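# Put the stapler and tape measure into the tray

## Task

Place both the stapler and the tape measure inside the tray, and leave them there so the desk is ready for the next shift after lunch; the person asking is unavailable for questions.

## Robot and tools

Robot: two arms, left_arm and right_arm, each with a parallel two-finger gripper and a wrist camera. Fixed cameras are cam_high, cam_low and cam_over (896x504 each); the wrist cameras are cam_left_wrist and cam_right_wrist (672x504, fisheye).

Frames. The scene frame has its origin at table-top height, halfway between the nominal arm bases: +z up, +x out across the table, +y toward left_arm. Arm names do not match image sides. Actual base poses: left_arm at (-0.026, +0.366, 0) m, right_arm at (+0.040, -0.269, 0) m, each yawed slightly (quat_wxyz about (1,0,0,-0.02)). Each arm reports its end_effector_position (metres) and end_effector_quat_wxyz in its own base frame, and its offsets use its own base axes. Fixed cameras and the table use the scene frame. end_effector_position sits between the finger pads, about 1 cm short of the fingertips; fingers point along the gripper's +z and open and close along its y. Reported poses can be a few cm off, more at long reach.

Command row (used by both motion tools): 14 numbers, each from -1 to 1: left_arm dx, dy, dz, rx, ry, rz, opening, then the same seven for right_arm. Always send all 14, even when one arm stays still. dx..rz are an offset, not a pose: they count from that arm's Hand target as it stood when the action or move began, along the arm's base axes, with rotation about the Hand target position. 1.0 equals 0.6 m for dx, dy, dz, and 180 degrees for rx, ry, rz, which together form one rotation vector. A translation longer than 1.0 may be scaled down along its direction. Opening is absolute: +1 fully open (0.094 m), -1 closed. Sending 0 in the opening slot commands closing, so to keep a gripper as it is, repeat its current opening. Six zeros re-request the current Hand target.

execute_actions(actions, cameras): actions is a list of actions; each action is up to 15 rows, one per 1/30 s step; a short action repeats its final row. Every row in an action is measured from the action's starting Hand target, and each new action starts from the updated target, so a repeated offset keeps moving. An empty list just returns state and images.

move(target, speed, blend, opening_speed, grip_force, blocking, cameras): drives each gripper in a straight line toward its offset target. target is one 14-number row or a list of up to 15 rows; every row in a list counts from the same starting Hand targets. speed is m/s, 0.002 to 2.9, default 0.25 (rotation up to twice that in rad/s), one value or one per target. blend (m) rounds corners between listed targets; 0 stops at each. opening_speed sets finger speed on the -1..+1 scale per second (min 0.2); use it slowly for fragile items. grip_force is newtons per pad, 10 to 50, one value or one per arm; it persists, and lower forces close more slowly. A move lasts at most 10 s of path. Paths ignore obstacles and the other arm. Opening changes in a later list row happen only after arrival and at rest. The result adds a move: line, e.g. done, off_target, moving, held or fault, plus limits such as paced (pose clipped) or held (steps withheld). An unnamed arm is done (within 10 mm and 2 degrees).

wait(seconds 0-10), stop() (brakes a running move), zoom_image(camera, region [x0,y0,x1,y1] in pixels, max 504x504, only on the newest images), read_manual(section "licences"), finished_scene(scene 1; irreversible).

Reading results: Hand target is the last commanded pose after clipping; the gripper often rests a few cm short because of friction or load, and waits do not close the gap; resend or add the shortfall as an offset. Orientation commands are clipped to 40 degrees from the measured orientation each step. grip_measured is the finger opening on the command scale; empty it reads up to 2.5 mm wide, and on a firmly held hard part a little narrower than the part. grip_effort_nm is motor effort (negative = closing), not pad force, and stays non-zero at rest. Joint torques include arm weight; joints 1-3 wrap at ±28 N m. Joint velocities may be omitted when within noise. A MOTOR HOT line appears at 75 °C; 90 °C folds that arm out of use and 100 °C drops it, so avoid long stretched poses, heavy holds or pushing into unreachable targets.

Cautions: never let the two arms, grippers or wrist cameras collide or squeeze each other, and never grasp the other arm's fingers; a moderate contact can fail the scene. Keep objects on the table: anything falling off or left off it fails the task. Avoid drops, releasing moving parts, fast hits and hard presses on fixed or heavy things; contact force rises with speed and with how far the target lies past the contact. An arm stopped by contact keeps pushing until commanded back past its gripper. Route around an arm's own base, not near it, to keep its shoulder posture. Release by commanding an opening well above grip_measured. Loose objects may occasionally get nudged. Time spent thinking lets the scene run on.

Each tool is called after ">>>" as name([rows], argument=value, ...), one row to a line, values as JSON.

## Session

>>> execute_actions(actions=[])

Scene clock: 0.00 s.
left_arm: end_effector_position=(+0.3950, -0.0140, +0.0968) grip_measured=+1.000 grip_effort_nm=n/a end_effector_quat_wxyz=(+0.614, +0.008, +0.789, -0.020) | right_arm: end_effector_position=(+0.4049, -0.0155, +0.1185) grip_measured=+1.000 grip_effort_nm=n/a end_effector_quat_wxyz=(+0.611, +0.051, +0.784, -0.093)
Joint positions: left_arm=[-0.034 1.629 0.3 1.08 0.008 -0.02 0.094] | right_arm=[0.09 1.565 0.381 0.935 0.297 -0.013 0.094]
Joint velocities: within noise
Joint torques (N m): no reading
Heat: left arm: 26 °C; right arm: 26 °C.
Hand target: left_arm +0.3941, -0.0140, +0.0928; +0.607, +0.008, +0.795, -0.020 | right_arm +0.4069, -0.0160, +0.1251; +0.618, +0.053, +0.779, -0.093
Tool commands: left_gripper/opening=+1.0 right_gripper/opening=+1.0

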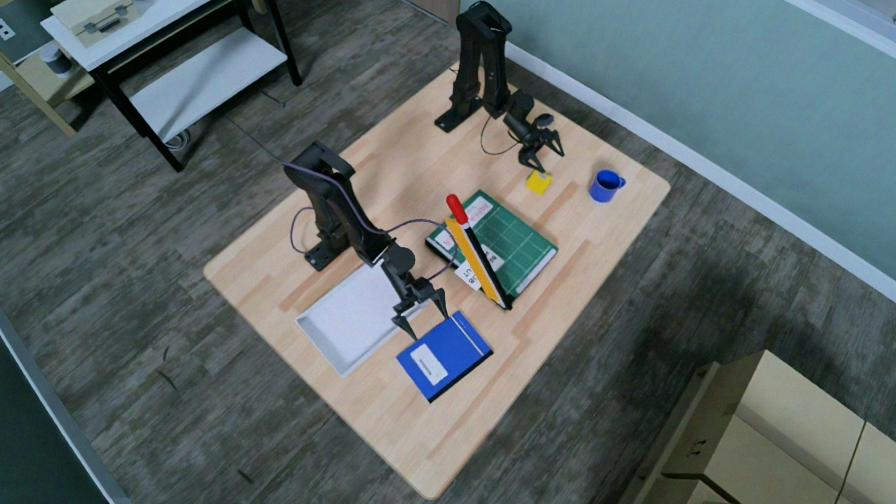

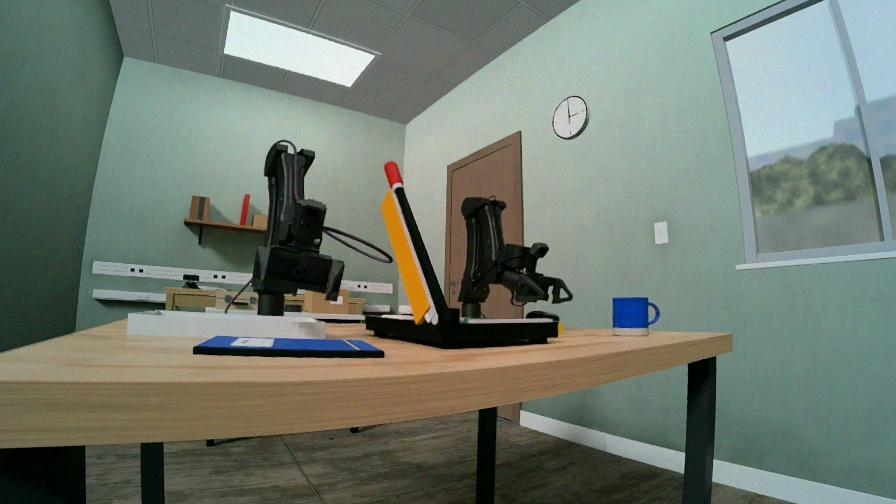

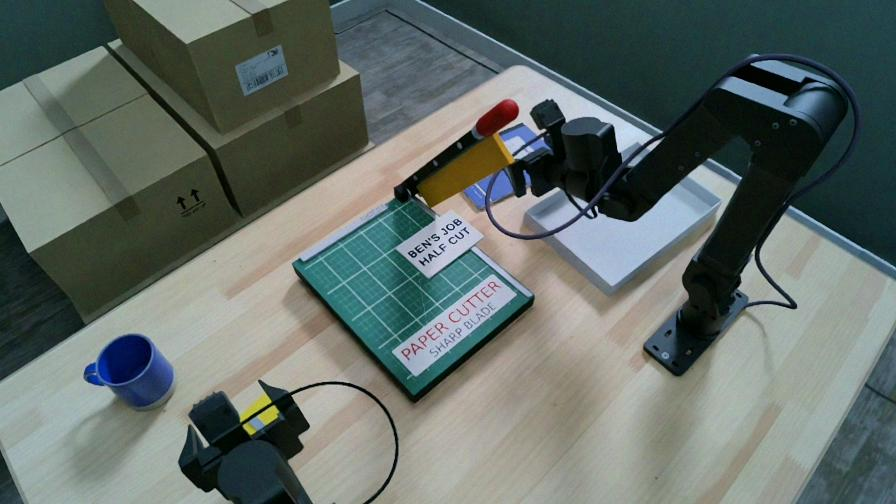

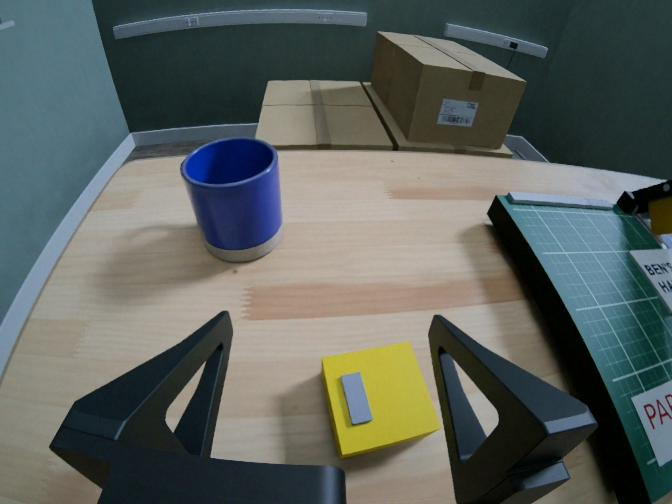

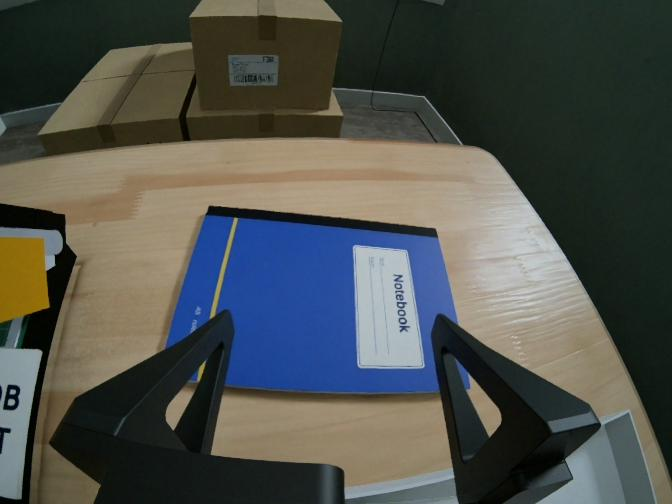

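>>> zoom_image(camera="cam_high", region=[400, 60, 680, 320])

>>> zoom_image(camera="cam_low", region=[340, 150, 680, 370])

>>> zoom_image(camera="cam_over", region=[380, 80, 740, 320])

>>> zoom_image(camera="cam_high", region=[280, 220, 520, 420])

Scaled by 1.800 from the camera's 896x504 image, which has a finer 1280x720 frame.

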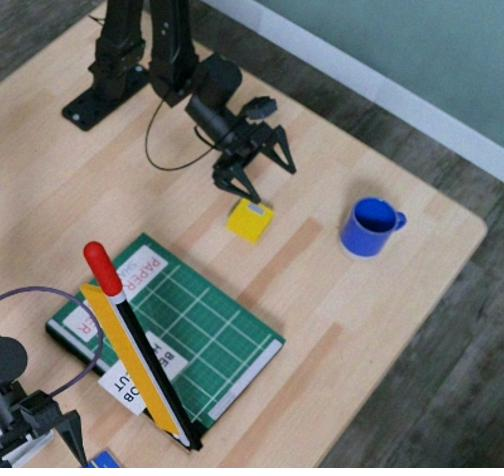

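Scaled by 1.482 from the camera's 896x504 image, which has a finer 1280x720 frame.

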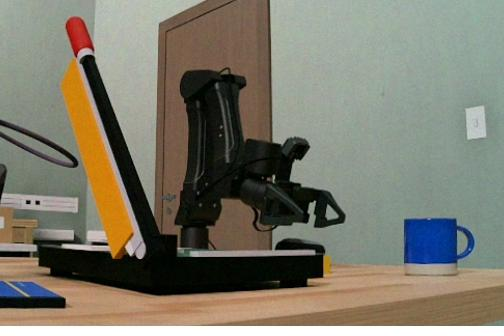

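Scaled by 1.400 from the camera's 896x504 image, which has a finer 1280x720 frame.

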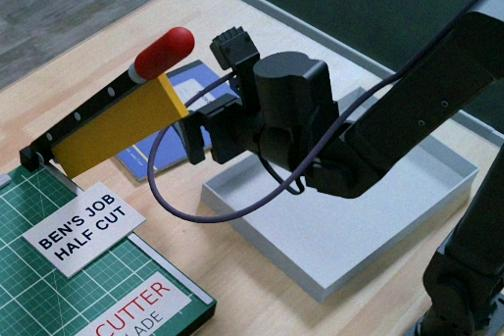

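Scaled by 2.100 from the camera's 896x504 image, which has a finer 1280x720 frame.

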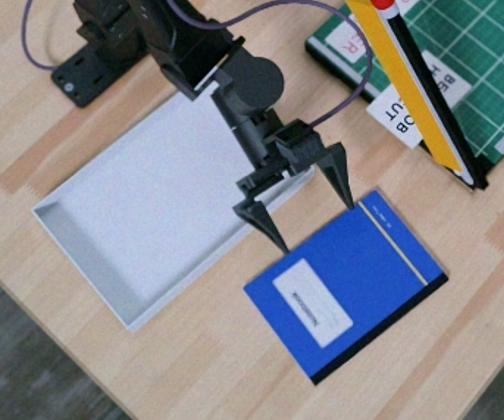

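>>> move(target=[-0.1,0,0.25,0,0.17,0,1,-0.1,-0.05,0.2,0,0.17,0,1])

Scene clock: 18.83 s.
left_arm: end_effector_position=(+0.3352, -0.0120, +0.2396) grip_measured=+1.000 grip_effort_nm=-0.02 end_effector_quat_wxyz=(+0.380, +0.005, +0.925, -0.015) | right_arm: end_effector_position=(+0.3463, -0.0450, +0.2364) grip_measured=+1.000 grip_effort_nm=0.02 end_effector_quat_wxyz=(+0.390, +0.027, +0.915, -0.104)
Joint positions: left_arm=[-0.034 1.155 1.145 -0.779 0.008 -0.027 0.094] | right_arm=[-0.036 1.18 1.114 -0.691 0.188 -0.058 0.094]
Joint torques (N m): left_arm=[-0.13 -2.24 8.31 1.45 0.09 -0.12] | right_arm=[-0.42 -2.43 10.88 1.48 0.06 -0.03]
Heat: left arm: 27 °C; right arm: 30 °C.
Hand target: left_arm +0.3340, -0.0139, +0.2428; +0.375, +0.003, +0.927, -0.021 | right_arm +0.3468, -0.0460, +0.2451; +0.391, +0.027, +0.914, -0.104
Off the commanded pose: left_arm 0.004 m, 1 deg | right_arm 0.009 m, 0 deg.
move: done

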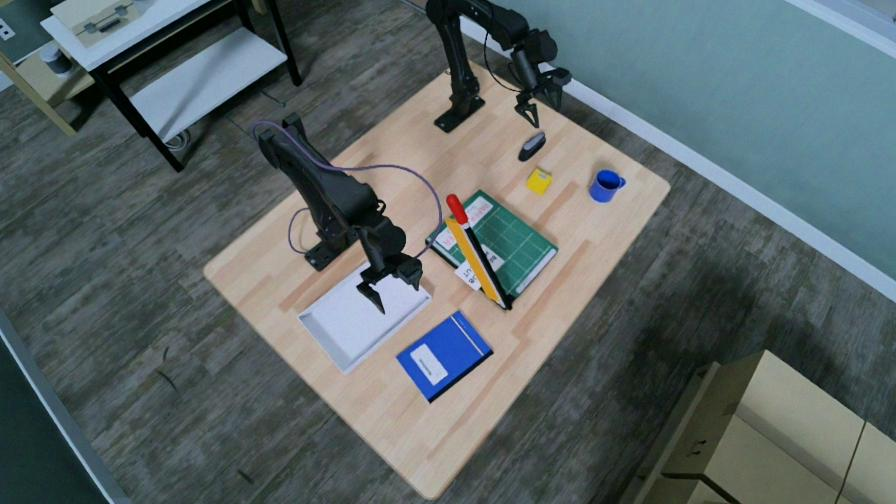

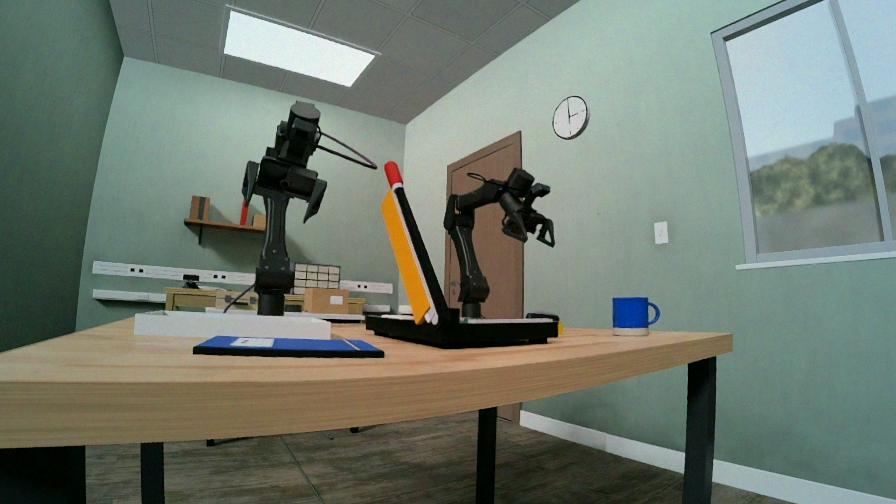

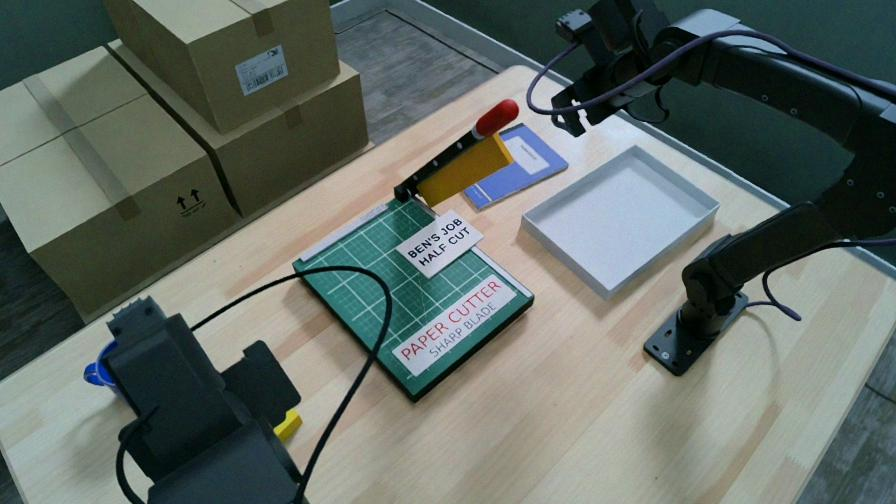

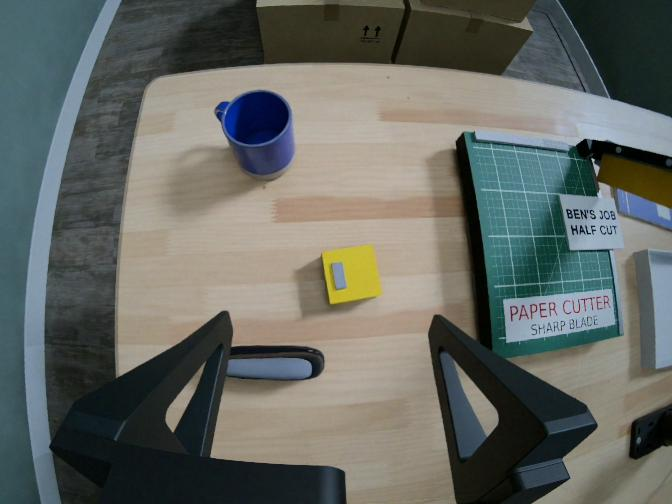

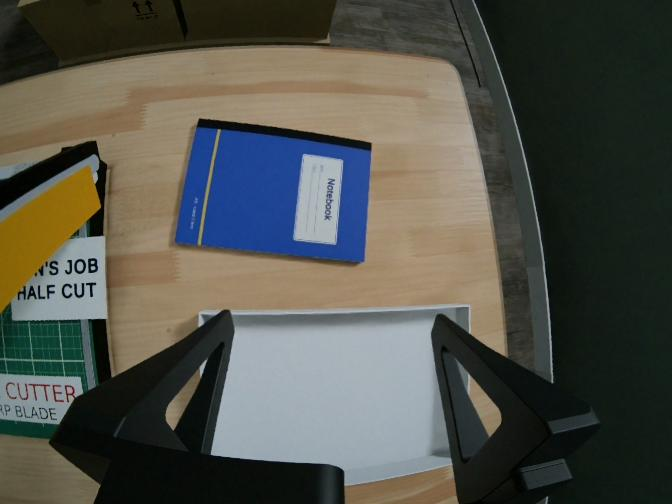

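>>> move(target=[0.09,-0.025,-0.1,0,0.25,0,1,0,0,0,0,0,0,1], cameras=["cam_high","cam_left_wrist"])

Scene clock: 67.37 s.
left_arm: end_effector_position=(+0.3864, -0.0246, +0.1848) grip_measured=+1.000 grip_effort_nm=-0.02 end_effector_quat_wxyz=(+0.042, -0.005, +0.999, -0.018) | right_arm: end_effector_position=(+0.3463, -0.0450, +0.2363) grip_measured=+1.000 grip_effort_nm=0.02 end_effector_quat_wxyz=(+0.389, +0.027, +0.915, -0.104)
Joint positions: left_arm=[-0.051 1.978 2.034 -1.541 0.031 -0.062 0.094] | right_arm=[-0.036 1.18 1.114 -0.691 0.188 -0.058 0.094]
Joint torques (N m): left_arm=[-0.59 -7.9 7.25 0.38 0.11 -0.12] | right_arm=[-0.43 -2.51 10.82 1.5 0.04 -0.03]
Heat: left arm: 29 °C; right arm: 29 °C.
Hand target: left_arm +0.3881, -0.0289, +0.1828; -0.008, -0.006, +1.000, -0.021 | right_arm +0.3468, -0.0460, +0.2451; +0.391, +0.027, +0.914, -0.104
Off the commanded pose: left_arm 0.005 m, 6 deg | right_arm 0.009 m, 0 deg.
joint sent to its limit (left arm) — joint 4 (wrist pitch), lower limit. The joint targets are off in orientation, not in position.
move: off_target (left_arm)
Images, in order (width x height): cam_high 896x504, cam_left_wrist 672x504.

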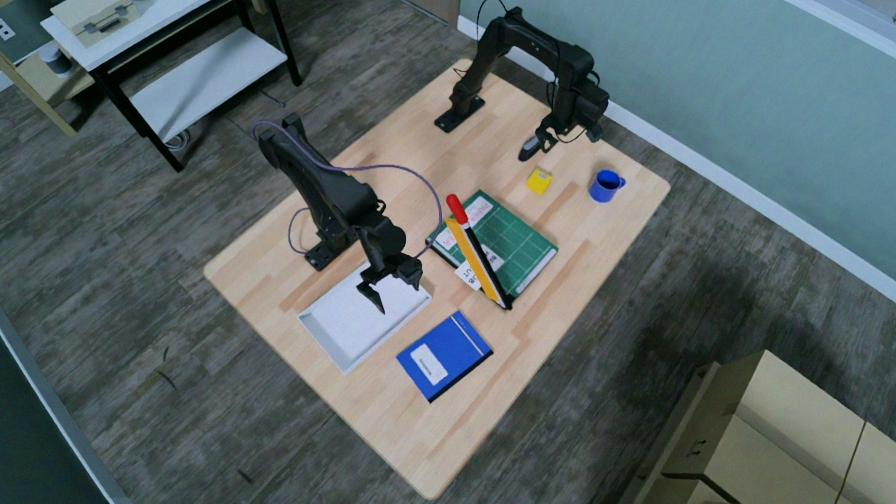

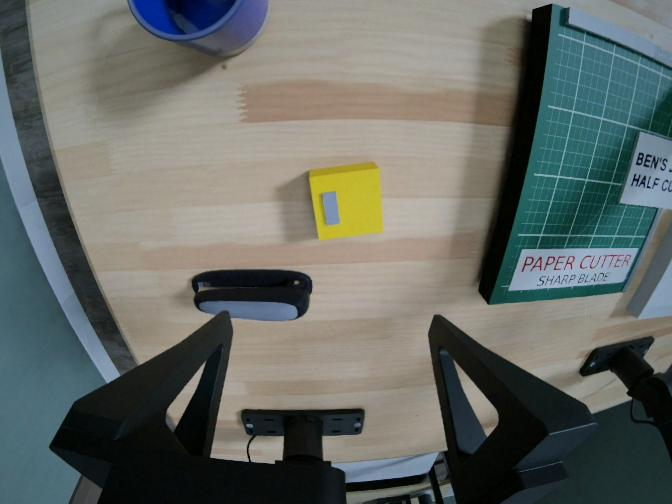

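>>> move(target=[0.013,-0.018,-0.16,0,0,0.03,1,0,0,0,0,0,0,1], cameras=["cam_over","cam_left_wrist"])

Scene clock: 88.30 s.
left_arm: end_effector_position=(+0.3962, -0.0362, +0.0942) grip_measured=+1.000 grip_effort_nm=-0.02 end_effector_quat_wxyz=(+0.000, -0.050, +0.999, -0.017) | right_arm: end_effector_position=(+0.3463, -0.0450, +0.2363) grip_measured=+1.000 grip_effort_nm=0.02 end_effector_quat_wxyz=(+0.389, +0.027, +0.915, -0.104)
Joint positions: left_arm=[-0.078 2.064 1.798 -1.301 0.034 -0.178 0.094] | right_arm=[-0.036 1.18 1.114 -0.691 0.188 -0.058 0.094]
Joint torques (N m): left_arm=[-0.49 -9.58 4.89 0.46 0.12 -0.11] | right_arm=[-0.42 -2.45 10.78 1.49 0.05 -0.01]
Heat: left arm: 29 °C; right arm: 29 °C.
Hand target: left_arm +0.3959, -0.0397, +0.0868; -0.007, -0.053, +0.998, -0.021 | right_arm +0.3468, -0.0460, +0.2451; +0.391, +0.027, +0.914, -0.104
Off the commanded pose: left_arm 0.008 m, 1 deg | right_arm 0.009 m, 0 deg.
move: done
Images, in order (width x height): cam_over 896x504, cam_left_wrist 672x504.

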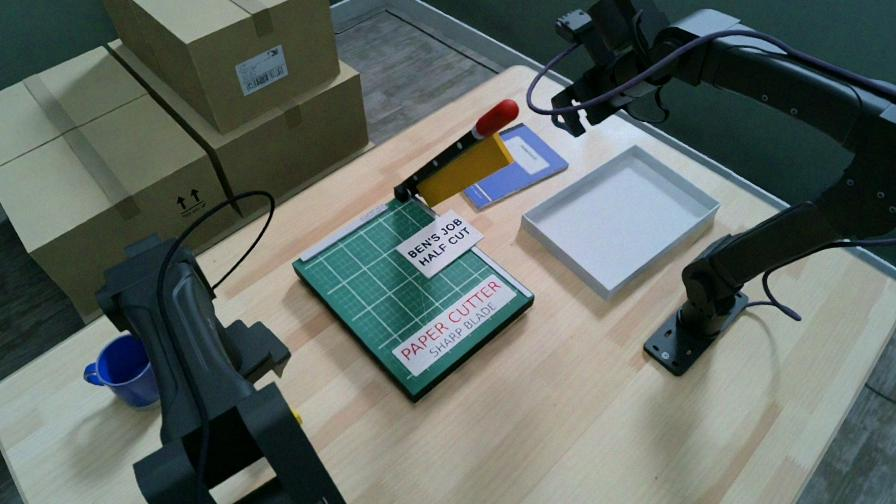

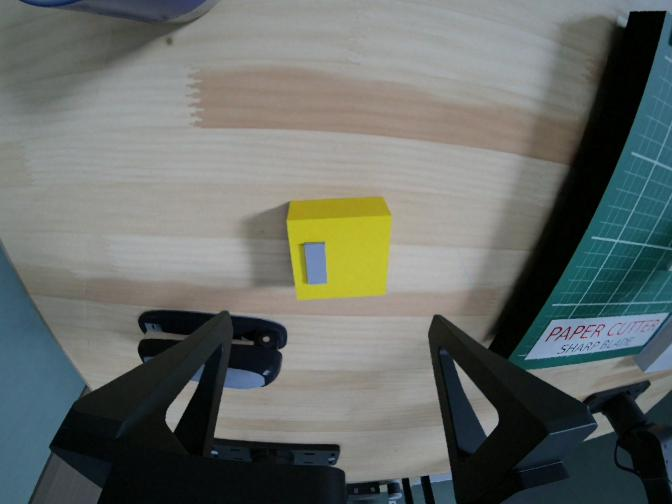

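>>> move([
  [0,-0.006,-0.113,0,0,0,1,0,0,0,0,0,0,1],
], cameras=["cam_over","cam_left_wrist"], speed=0.12)

>>> move(target=[0,0,0,0,0,0,0,0,0,0,0,0,0,1], cameras=["cam_left_wrist"], grip_force=25)

Scene clock: 102.57 s.
left_arm: end_effector_position=(+0.3999, -0.0398, +0.0318) grip_measured=+1.000 grip_effort_nm=-0.02 end_effector_quat_wxyz=(+0.007, -0.050, +0.999, -0.018) | right_arm: end_effector_position=(+0.3463, -0.0450, +0.2363) grip_measured=+1.000 grip_effort_nm=0.02 end_effector_quat_wxyz=(+0.389, +0.027, +0.915, -0.104)
Joint positions: left_arm=[-0.086 2.1 1.602 -1.053 0.034 -0.187 0.094] | right_arm=[-0.036 1.18 1.114 -0.691 0.188 -0.058 0.094]
Joint torques (N m): left_arm=[-0.57 -8.96 4.57 0.48 0.12 -0.12] | right_arm=[-0.42 -2.43 10.88 1.51 0.05 -0.04]
Heat: left arm: 28 °C; right arm: 29 °C.
Hand target: left_arm +0.3959, -0.0435, +0.0190; -0.007, -0.052, +0.998, -0.021 | right_arm +0.3468, -0.0460, +0.2451; +0.391, +0.027, +0.914, -0.104
Off the commanded pose: left_arm 0.014 m, 2 deg | right_arm 0.009 m, 0 deg.
move: off_target (left_arm)
Images, in order (width x height): cam_over 896x504, cam_left_wrist 672x504.

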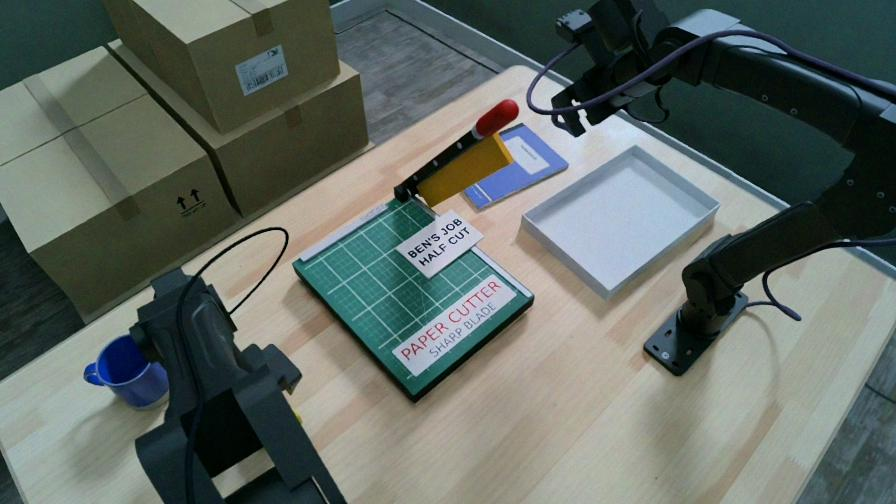

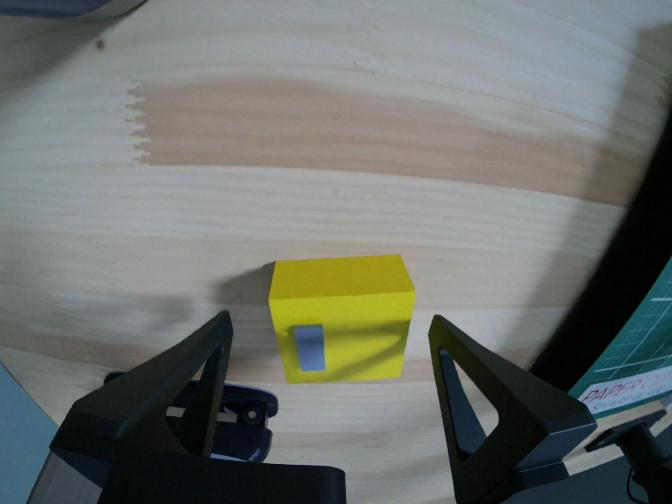

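Scene clock: 105.07 s.
left_arm: end_effector_position=(+0.4007, -0.0407, +0.0319) grip_measured=+0.273 grip_effort_nm=-0.50 end_effector_quat_wxyz=(+0.009, -0.050, +0.998, -0.020) | right_arm: end_effector_position=(+0.3463, -0.0450, +0.2363) grip_measured=+1.000 grip_effort_nm=0.02 end_effector_quat_wxyz=(+0.389, +0.027, +0.915, -0.104)
Joint positions: left_arm=[-0.087 2.1 1.602 -1.05 0.037 -0.188 0.06] | right_arm=[-0.036 1.18 1.114 -0.691 0.188 -0.058 0.094]
Joint torques (N m): left_arm=[-0.5 -8.98 4.59 0.46 0.09 -0.11] | right_arm=[-0.43 -2.44 10.89 1.49 0.07 -0.04]
Heat: left arm: 28 °C; right arm: 29 °C.
Hand target: left_arm +0.3959, -0.0434, +0.0190; -0.007, -0.053, +0.998, -0.021 | right_arm +0.3468, -0.0460, +0.2451; +0.391, +0.027, +0.914, -0.104
Off the commanded pose: left_arm 0.014 m, 2 deg | right_arm 0.009 m, 0 deg.
grip_force (N): 25, 25
move: off_target (left_arm)
Images, in order (width x height): cam_left_wrist 672x504.

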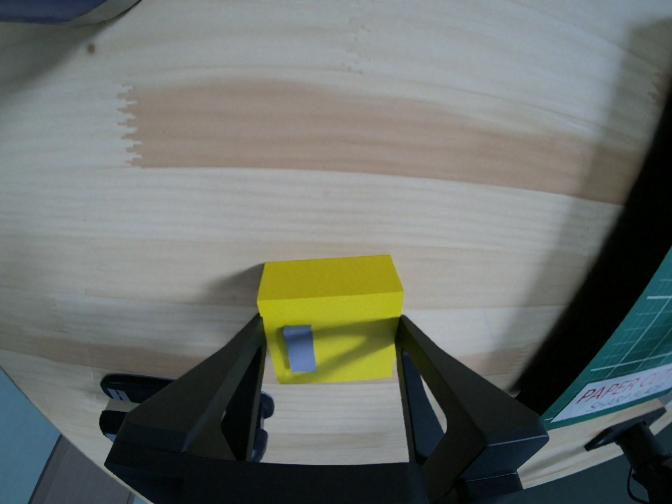

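>>> move([
  [0,0,0.17,0,0,0,0,0,0,0,0,0,0,1],
  [-0.31,-0.42,0.17,0,0,0,0,0,0,0,0,0,0,1],
], blend=[0.03,0], speed=0.2)

Scene clock: 128.80 s.
left_arm: end_effector_position=(+0.2037, -0.2919, +0.1220) grip_measured=+0.268 grip_effort_nm=-0.59 end_effector_quat_wxyz=(-0.010, -0.045, +0.999, -0.022) | right_arm: end_effector_position=(+0.3463, -0.0450, +0.2363) grip_measured=+1.000 grip_effort_nm=0.02 end_effector_quat_wxyz=(+0.389, +0.027, +0.915, -0.104)
Joint positions: left_arm=[-0.943 1.868 1.633 -1.309 0.042 -1.033 0.06] | right_arm=[-0.036 1.18 1.114 -0.691 0.188 -0.058 0.094]
Joint torques (N m): left_arm=[0.53 -7.05 7.69 0.39 -0.03 -0.12] | right_arm=[-0.42 -2.47 10.85 1.5 0.05 -0.03]
Heat: left arm: 28 °C; right arm: 30 °C.
Hand target: left_arm +0.2099, -0.2954, +0.1210; -0.007, -0.053, +0.998, -0.021 | right_arm +0.3468, -0.0460, +0.2451; +0.391, +0.027, +0.914, -0.104
Off the commanded pose: left_arm 0.007 m, 1 deg | right_arm 0.009 m, 0 deg.
grip_force (N): 25, 25
move: done

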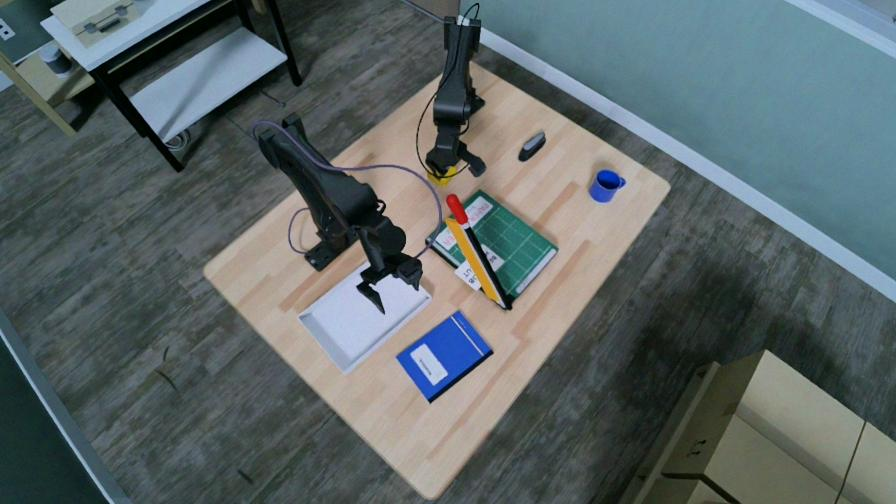

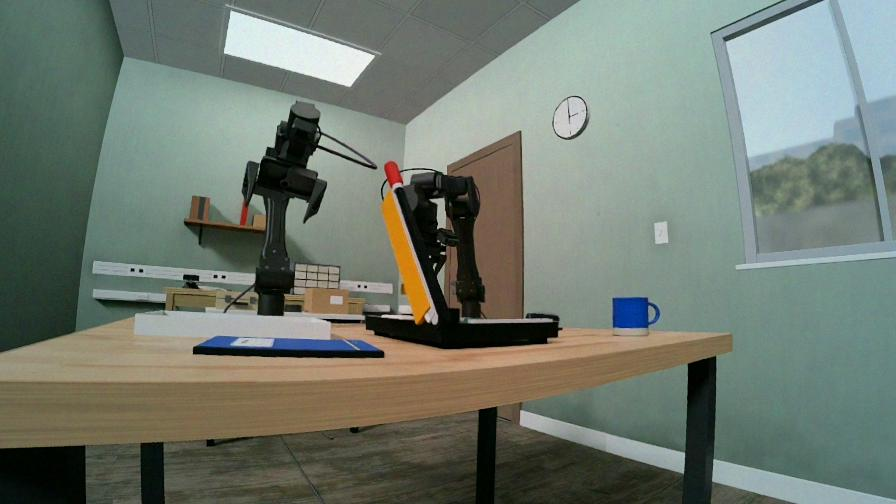

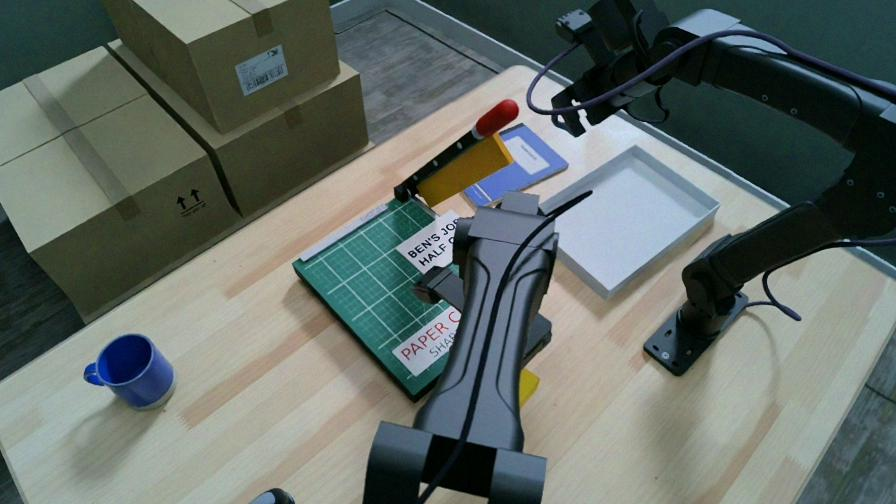

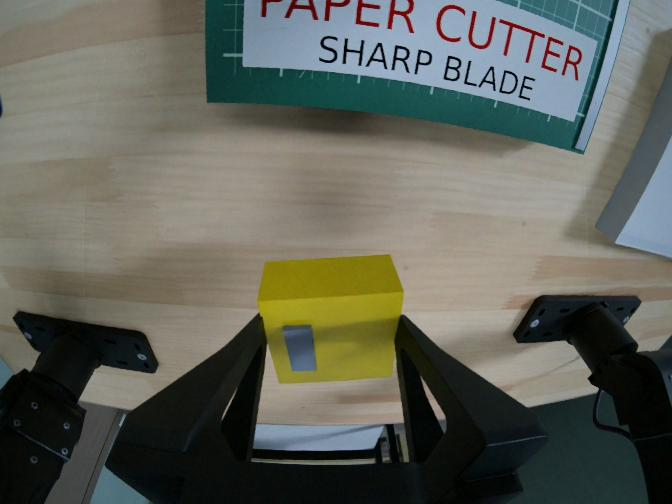

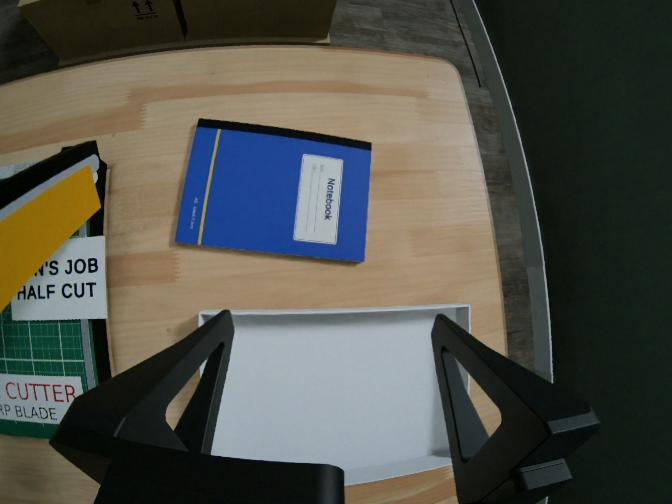

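>>> move([
  [0,0,-0.13,0,0,0,0,0,0,0,0,0,0,1],
  [0,0,-0.155,0,0,0,0,0,0,0,0,0,0,1],
], speed=[0.15,0.03], cameras=["cam_over","cam_left_wrist"])

Scene clock: 140.13 s.
left_arm: end_effector_position=(+0.2102, -0.3009, +0.0395) grip_measured=+0.268 grip_effort_nm=-0.59 end_effector_quat_wxyz=(-0.002, -0.045, +0.998, -0.035) | right_arm: end_effector_position=(+0.3463, -0.0450, +0.2363) grip_measured=+1.000 grip_effort_nm=0.02 end_effector_quat_wxyz=(+0.389, +0.027, +0.915, -0.104)
Joint positions: left_arm=[-0.943 1.929 1.382 -0.967 0.042 -1.034 0.06] | right_arm=[-0.036 1.18 1.114 -0.691 0.188 -0.058 0.094]
Joint torques (N m): left_arm=[0.5 -7.61 4.49 0.53 -0.04 -0.13] | right_arm=[-0.44 -2.51 10.86 1.48 0.05 -0.02]
Heat: left arm: 29 °C; right arm: 30 °C.
Hand target: left_arm +0.2099, -0.2954, +0.0281; -0.007, -0.053, +0.998, -0.021 | right_arm +0.3468, -0.0460, +0.2451; +0.391, +0.027, +0.914, -0.104
Off the commanded pose: left_arm 0.013 m, 2 deg | right_arm 0.009 m, 0 deg.
grip_force (N): 25, 25
move: off_target (left_arm)
Images, in order (width x height): cam_over 896x504, cam_left_wrist 672x504.

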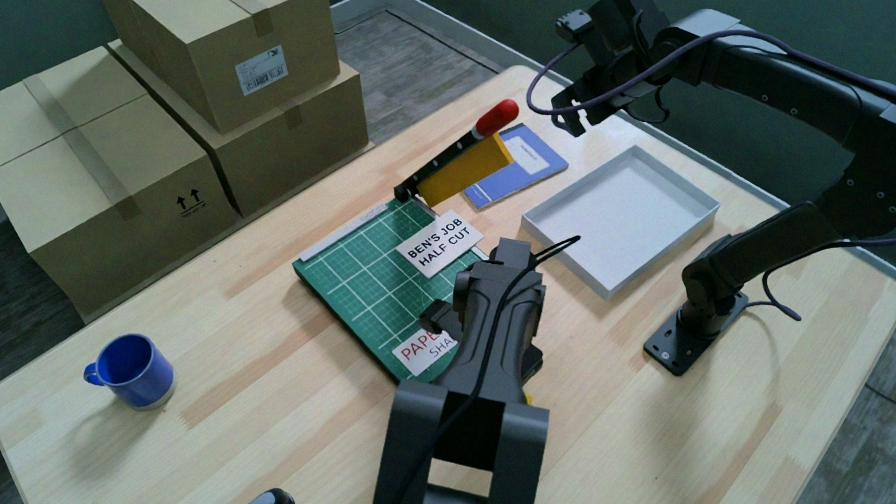

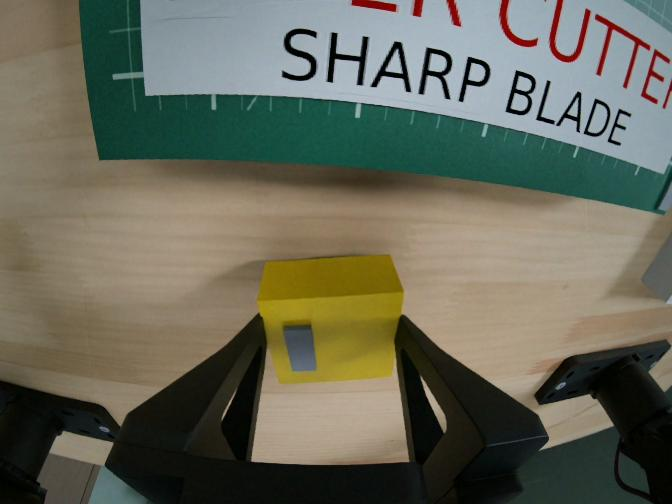

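>>> move(target=[0,0,-0.013,0,0,0,0,0,0,0,0,0,0,1], speed=0.03, cameras=["cam_over","cam_left_wrist"])

Scene clock: 144.10 s.
left_arm: end_effector_position=(+0.2100, -0.3006, +0.0322) grip_measured=+0.268 grip_effort_nm=-0.59 end_effector_quat_wxyz=(-0.002, -0.045, +0.998, -0.034) | right_arm: end_effector_position=(+0.3463, -0.0450, +0.2363) grip_measured=+1.000 grip_effort_nm=0.02 end_effector_quat_wxyz=(+0.389, +0.027, +0.915, -0.104)
Joint positions: left_arm=[-0.943 1.938 1.364 -0.942 0.042 -1.034 0.06] | right_arm=[-0.036 1.18 1.114 -0.691 0.188 -0.058 0.094]
Joint torques (N m): left_arm=[0.5 -7.51 4.38 0.57 -0.04 -0.12] | right_arm=[-0.5 -2.45 10.84 1.49 0.04 0]
Heat: left arm: 29 °C; right arm: 30 °C.
Hand target: left_arm +0.2100, -0.2954, +0.0202; -0.007, -0.053, +0.998, -0.021 | right_arm +0.3468, -0.0460, +0.2451; +0.391, +0.027, +0.914, -0.104
Off the commanded pose: left_arm 0.013 m, 2 deg | right_arm 0.009 m, 0 deg.
grip_force (N): 25, 25
move: off_target (left_arm)
Images, in order (width x height): cam_over 896x504, cam_left_wrist 672x504.

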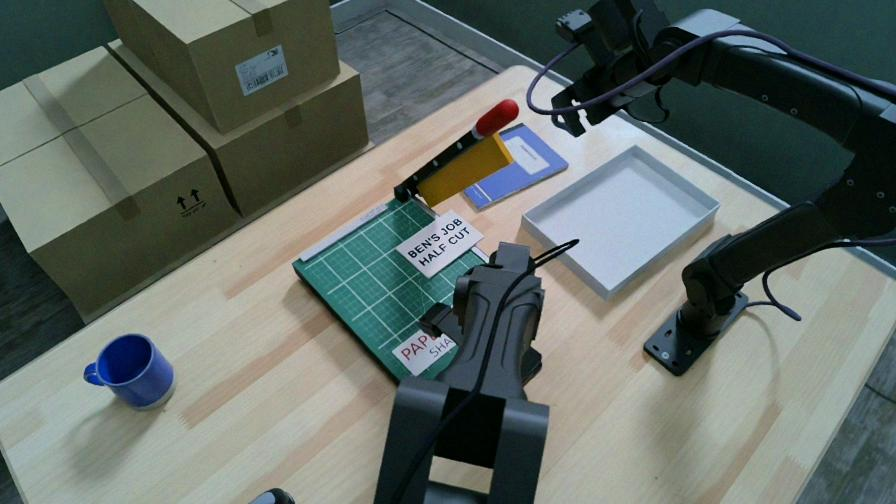

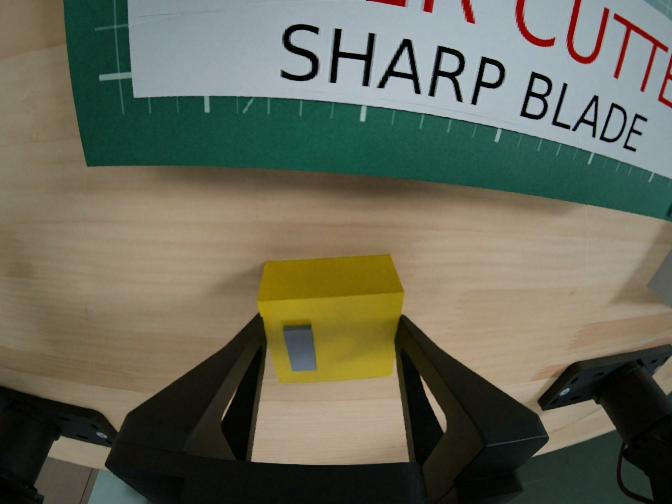

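>>> move(target=[0,0,-0.01,0,0,0,0,0,0,0,0,0,0,1], speed=0.03, cameras=["cam_left_wrist"])

Scene clock: 148.73 s.
left_arm: end_effector_position=(+0.2103, -0.3010, +0.0317) grip_measured=+0.268 grip_effort_nm=-0.59 end_effector_quat_wxyz=(-0.002, -0.045, +0.998, -0.035) | right_arm: end_effector_position=(+0.3463, -0.0450, +0.2363) grip_measured=+1.000 grip_effort_nm=0.02 end_effector_quat_wxyz=(+0.389, +0.027, +0.915, -0.104)
Joint positions: left_arm=[-0.943 1.938 1.362 -0.937 0.042 -1.035 0.06] | right_arm=[-0.036 1.18 1.114 -0.691 0.188 -0.058 0.094]
Joint torques (N m): left_arm=[0.47 -7.04 3.56 0.74 -0.04 -0.12] | right_arm=[-0.42 -2.47 10.88 1.48 0.06 -0.02]
Heat: left arm: 28 °C; right arm: 30 °C.
Hand target: left_arm +0.2099, -0.2954, +0.0142; -0.007, -0.053, +0.998, -0.021 | right_arm +0.3468, -0.0460, +0.2451; +0.391, +0.027, +0.914, -0.104
Off the commanded pose: left_arm 0.018 m, 2 deg | right_arm 0.009 m, 0 deg.
grip_force (N): 25, 25
move: off_target (left_arm)
Images, in order (width x height): cam_left_wrist 672x504.

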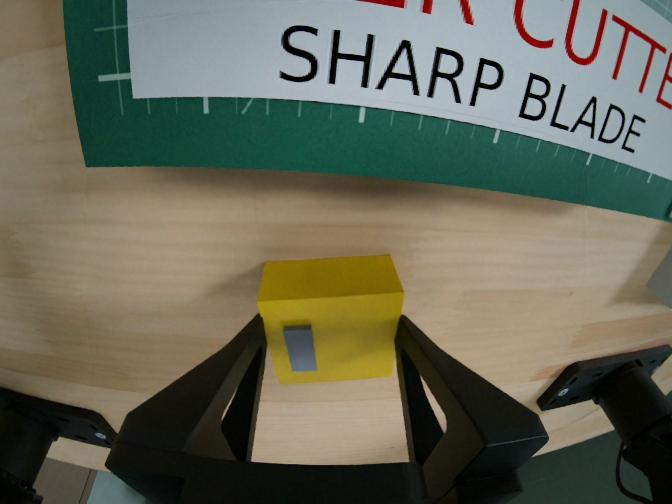

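>>> move([
  [0,0,0.012,0,0,0,0.75,0,0,0,0,0,0,1],
  [0,0,0.18,0,0,0,0.75,0,0,0,0,0,0,1],
  [0.142,0.579,0.19,0,0,-0.533,1,0,0,0,0,0,0,1],
], speed=[0.05,0.12,0.25])

Scene clock: 173.20 s.
left_arm: end_effector_position=(+0.2947, +0.0511, +0.1285) grip_measured=+0.998 grip_effort_nm=0.07 end_effector_quat_wxyz=(-0.014, +0.703, +0.711, +0.000) | right_arm: end_effector_position=(+0.3463, -0.0450, +0.2363) grip_measured=+1.000 grip_effort_nm=0.02 end_effector_quat_wxyz=(+0.389, +0.027, +0.915, -0.104)
Joint positions: left_arm=[0.155 1.689 1.442 -1.34 -0.022 1.714 0.094] | right_arm=[-0.036 1.18 1.114 -0.691 0.188 -0.058 0.094]
Joint torques (N m): left_arm=[0.35 -5.33 7.38 0.11 0 0.15] | right_arm=[-0.42 -2.4 10.86 1.48 0.06 -0.03]
Heat: left arm: 28 °C; right arm: 30 °C.
Hand target: left_arm +0.2952, +0.0520, +0.1283; -0.020, +0.706, +0.707, -0.009 | right_arm +0.3469, -0.0460, +0.2451; +0.391, +0.027, +0.914, -0.104
Off the commanded pose: left_arm 0.001 m, 1 deg | right_arm 0.009 m, 0 deg.
grip_force (N): 25, 25
move: done

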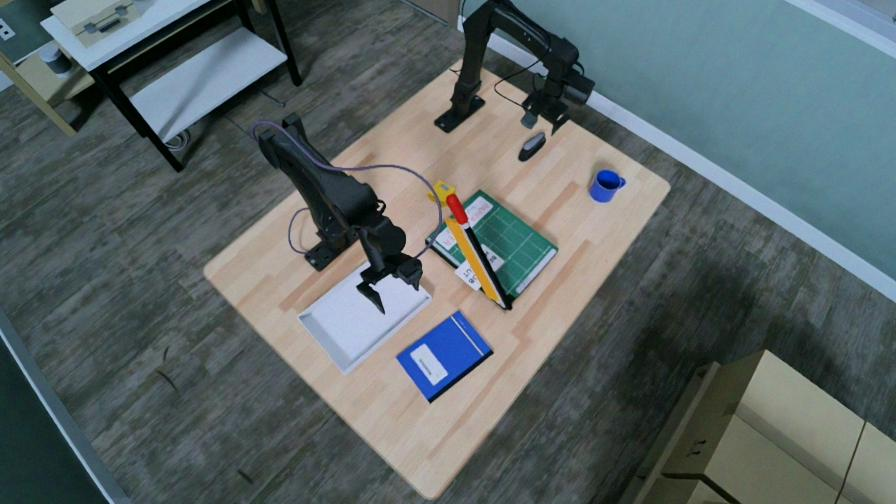

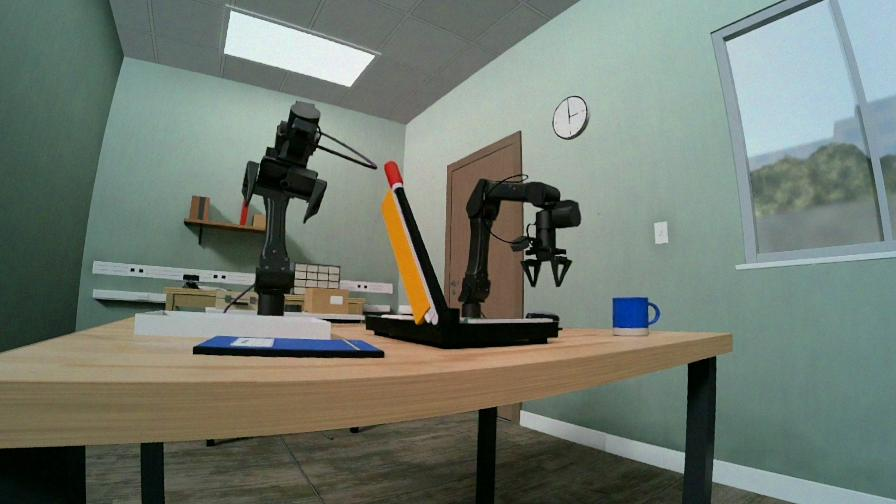

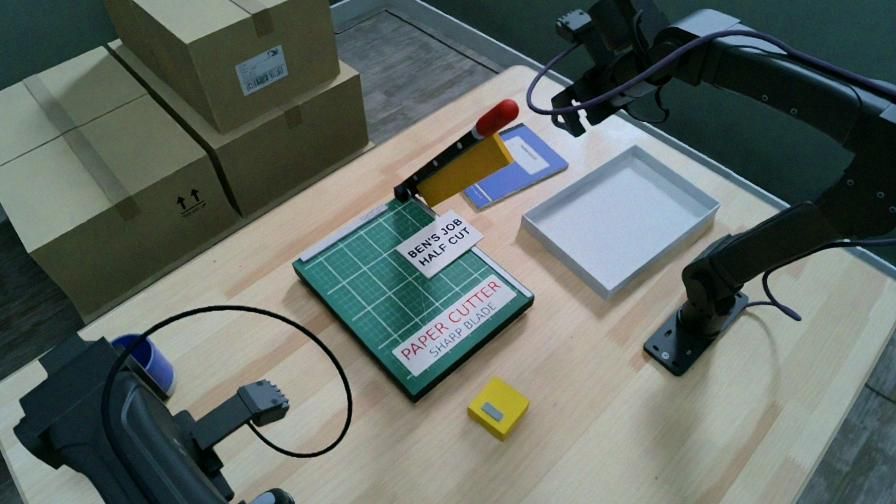

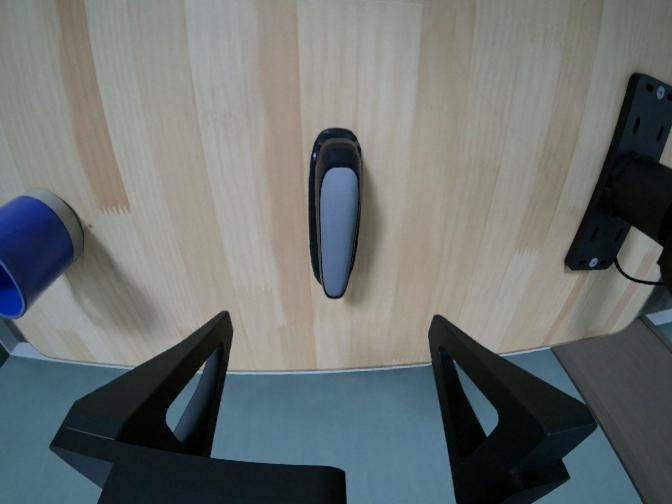

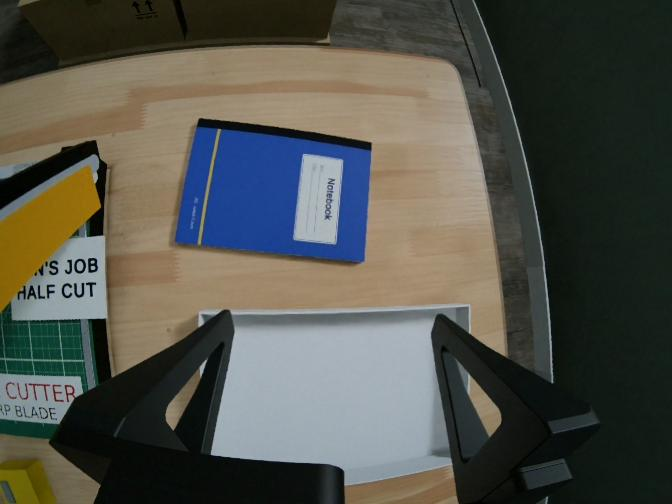

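>>> move([
  [-0.012,-0.011,-0.1,0,0,0,1,0,0,0,0,0,0,1],
  [-0.012,-0.011,-0.187,0,0,0,1,0,0,0,0,0,0,1],
], speed=[0.15,0.06], cameras=["cam_low","cam_left_wrist"])

Scene clock: 190.07 s.
left_arm: end_effector_position=(+0.2946, +0.0483, +0.0257) grip_measured=+0.998 grip_effort_nm=0.07 end_effector_quat_wxyz=(-0.010, +0.706, +0.708, +0.005) | right_arm: end_effector_position=(+0.3463, -0.0450, +0.2363) grip_measured=+1.000 grip_effort_nm=0.02 end_effector_quat_wxyz=(+0.389, +0.027, +0.915, -0.104)
Joint positions: left_arm=[0.146 1.758 1.102 -0.92 -0.022 1.714 0.094] | right_arm=[-0.036 1.18 1.114 -0.691 0.188 -0.058 0.094]
Joint torques (N m): left_arm=[-0.55 -5.71 4.08 0.36 0.01 -0.06] | right_arm=[-0.49 -2.45 10.86 1.49 0.04 -0.03]
Heat: left arm: 29 °C; right arm: 31 °C.
Hand target: left_arm +0.2879, +0.0453, +0.0161; -0.020, +0.706, +0.707, -0.009 | right_arm +0.3469, -0.0460, +0.2451; +0.391, +0.027, +0.914, -0.104
Off the commanded pose: left_arm 0.012 m, 2 deg | right_arm 0.009 m, 0 deg.
grip_force (N): 25, 25
move: off_target (left_arm)
Images, in order (width x height): cam_low 896x504, cam_left_wrist 672x504.

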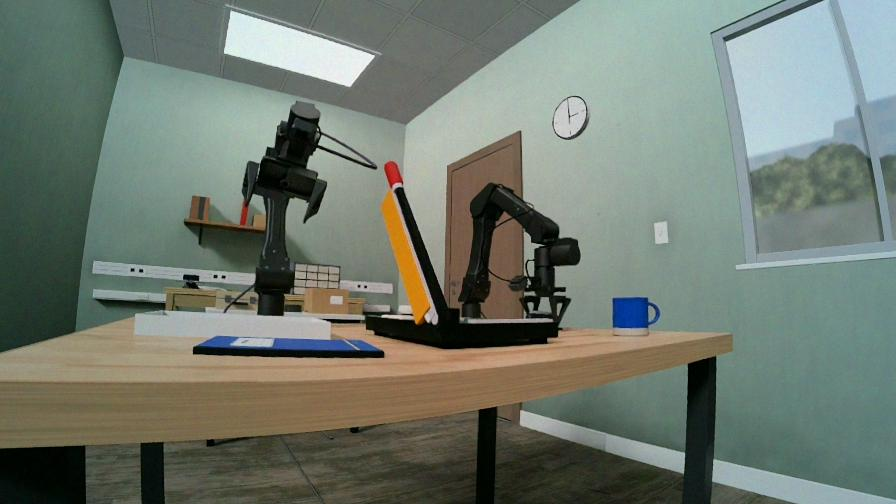

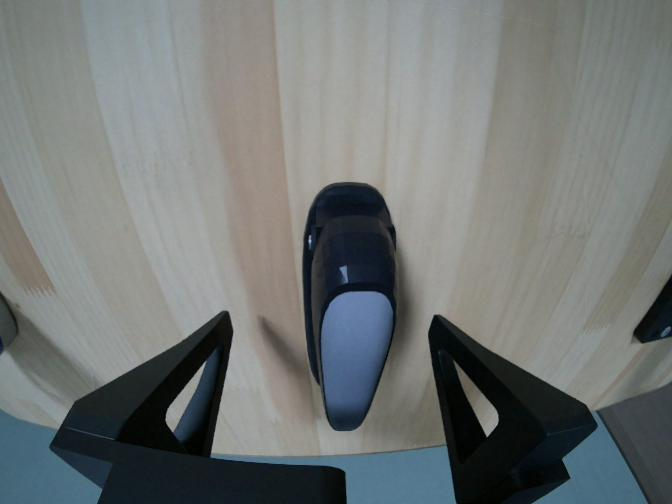

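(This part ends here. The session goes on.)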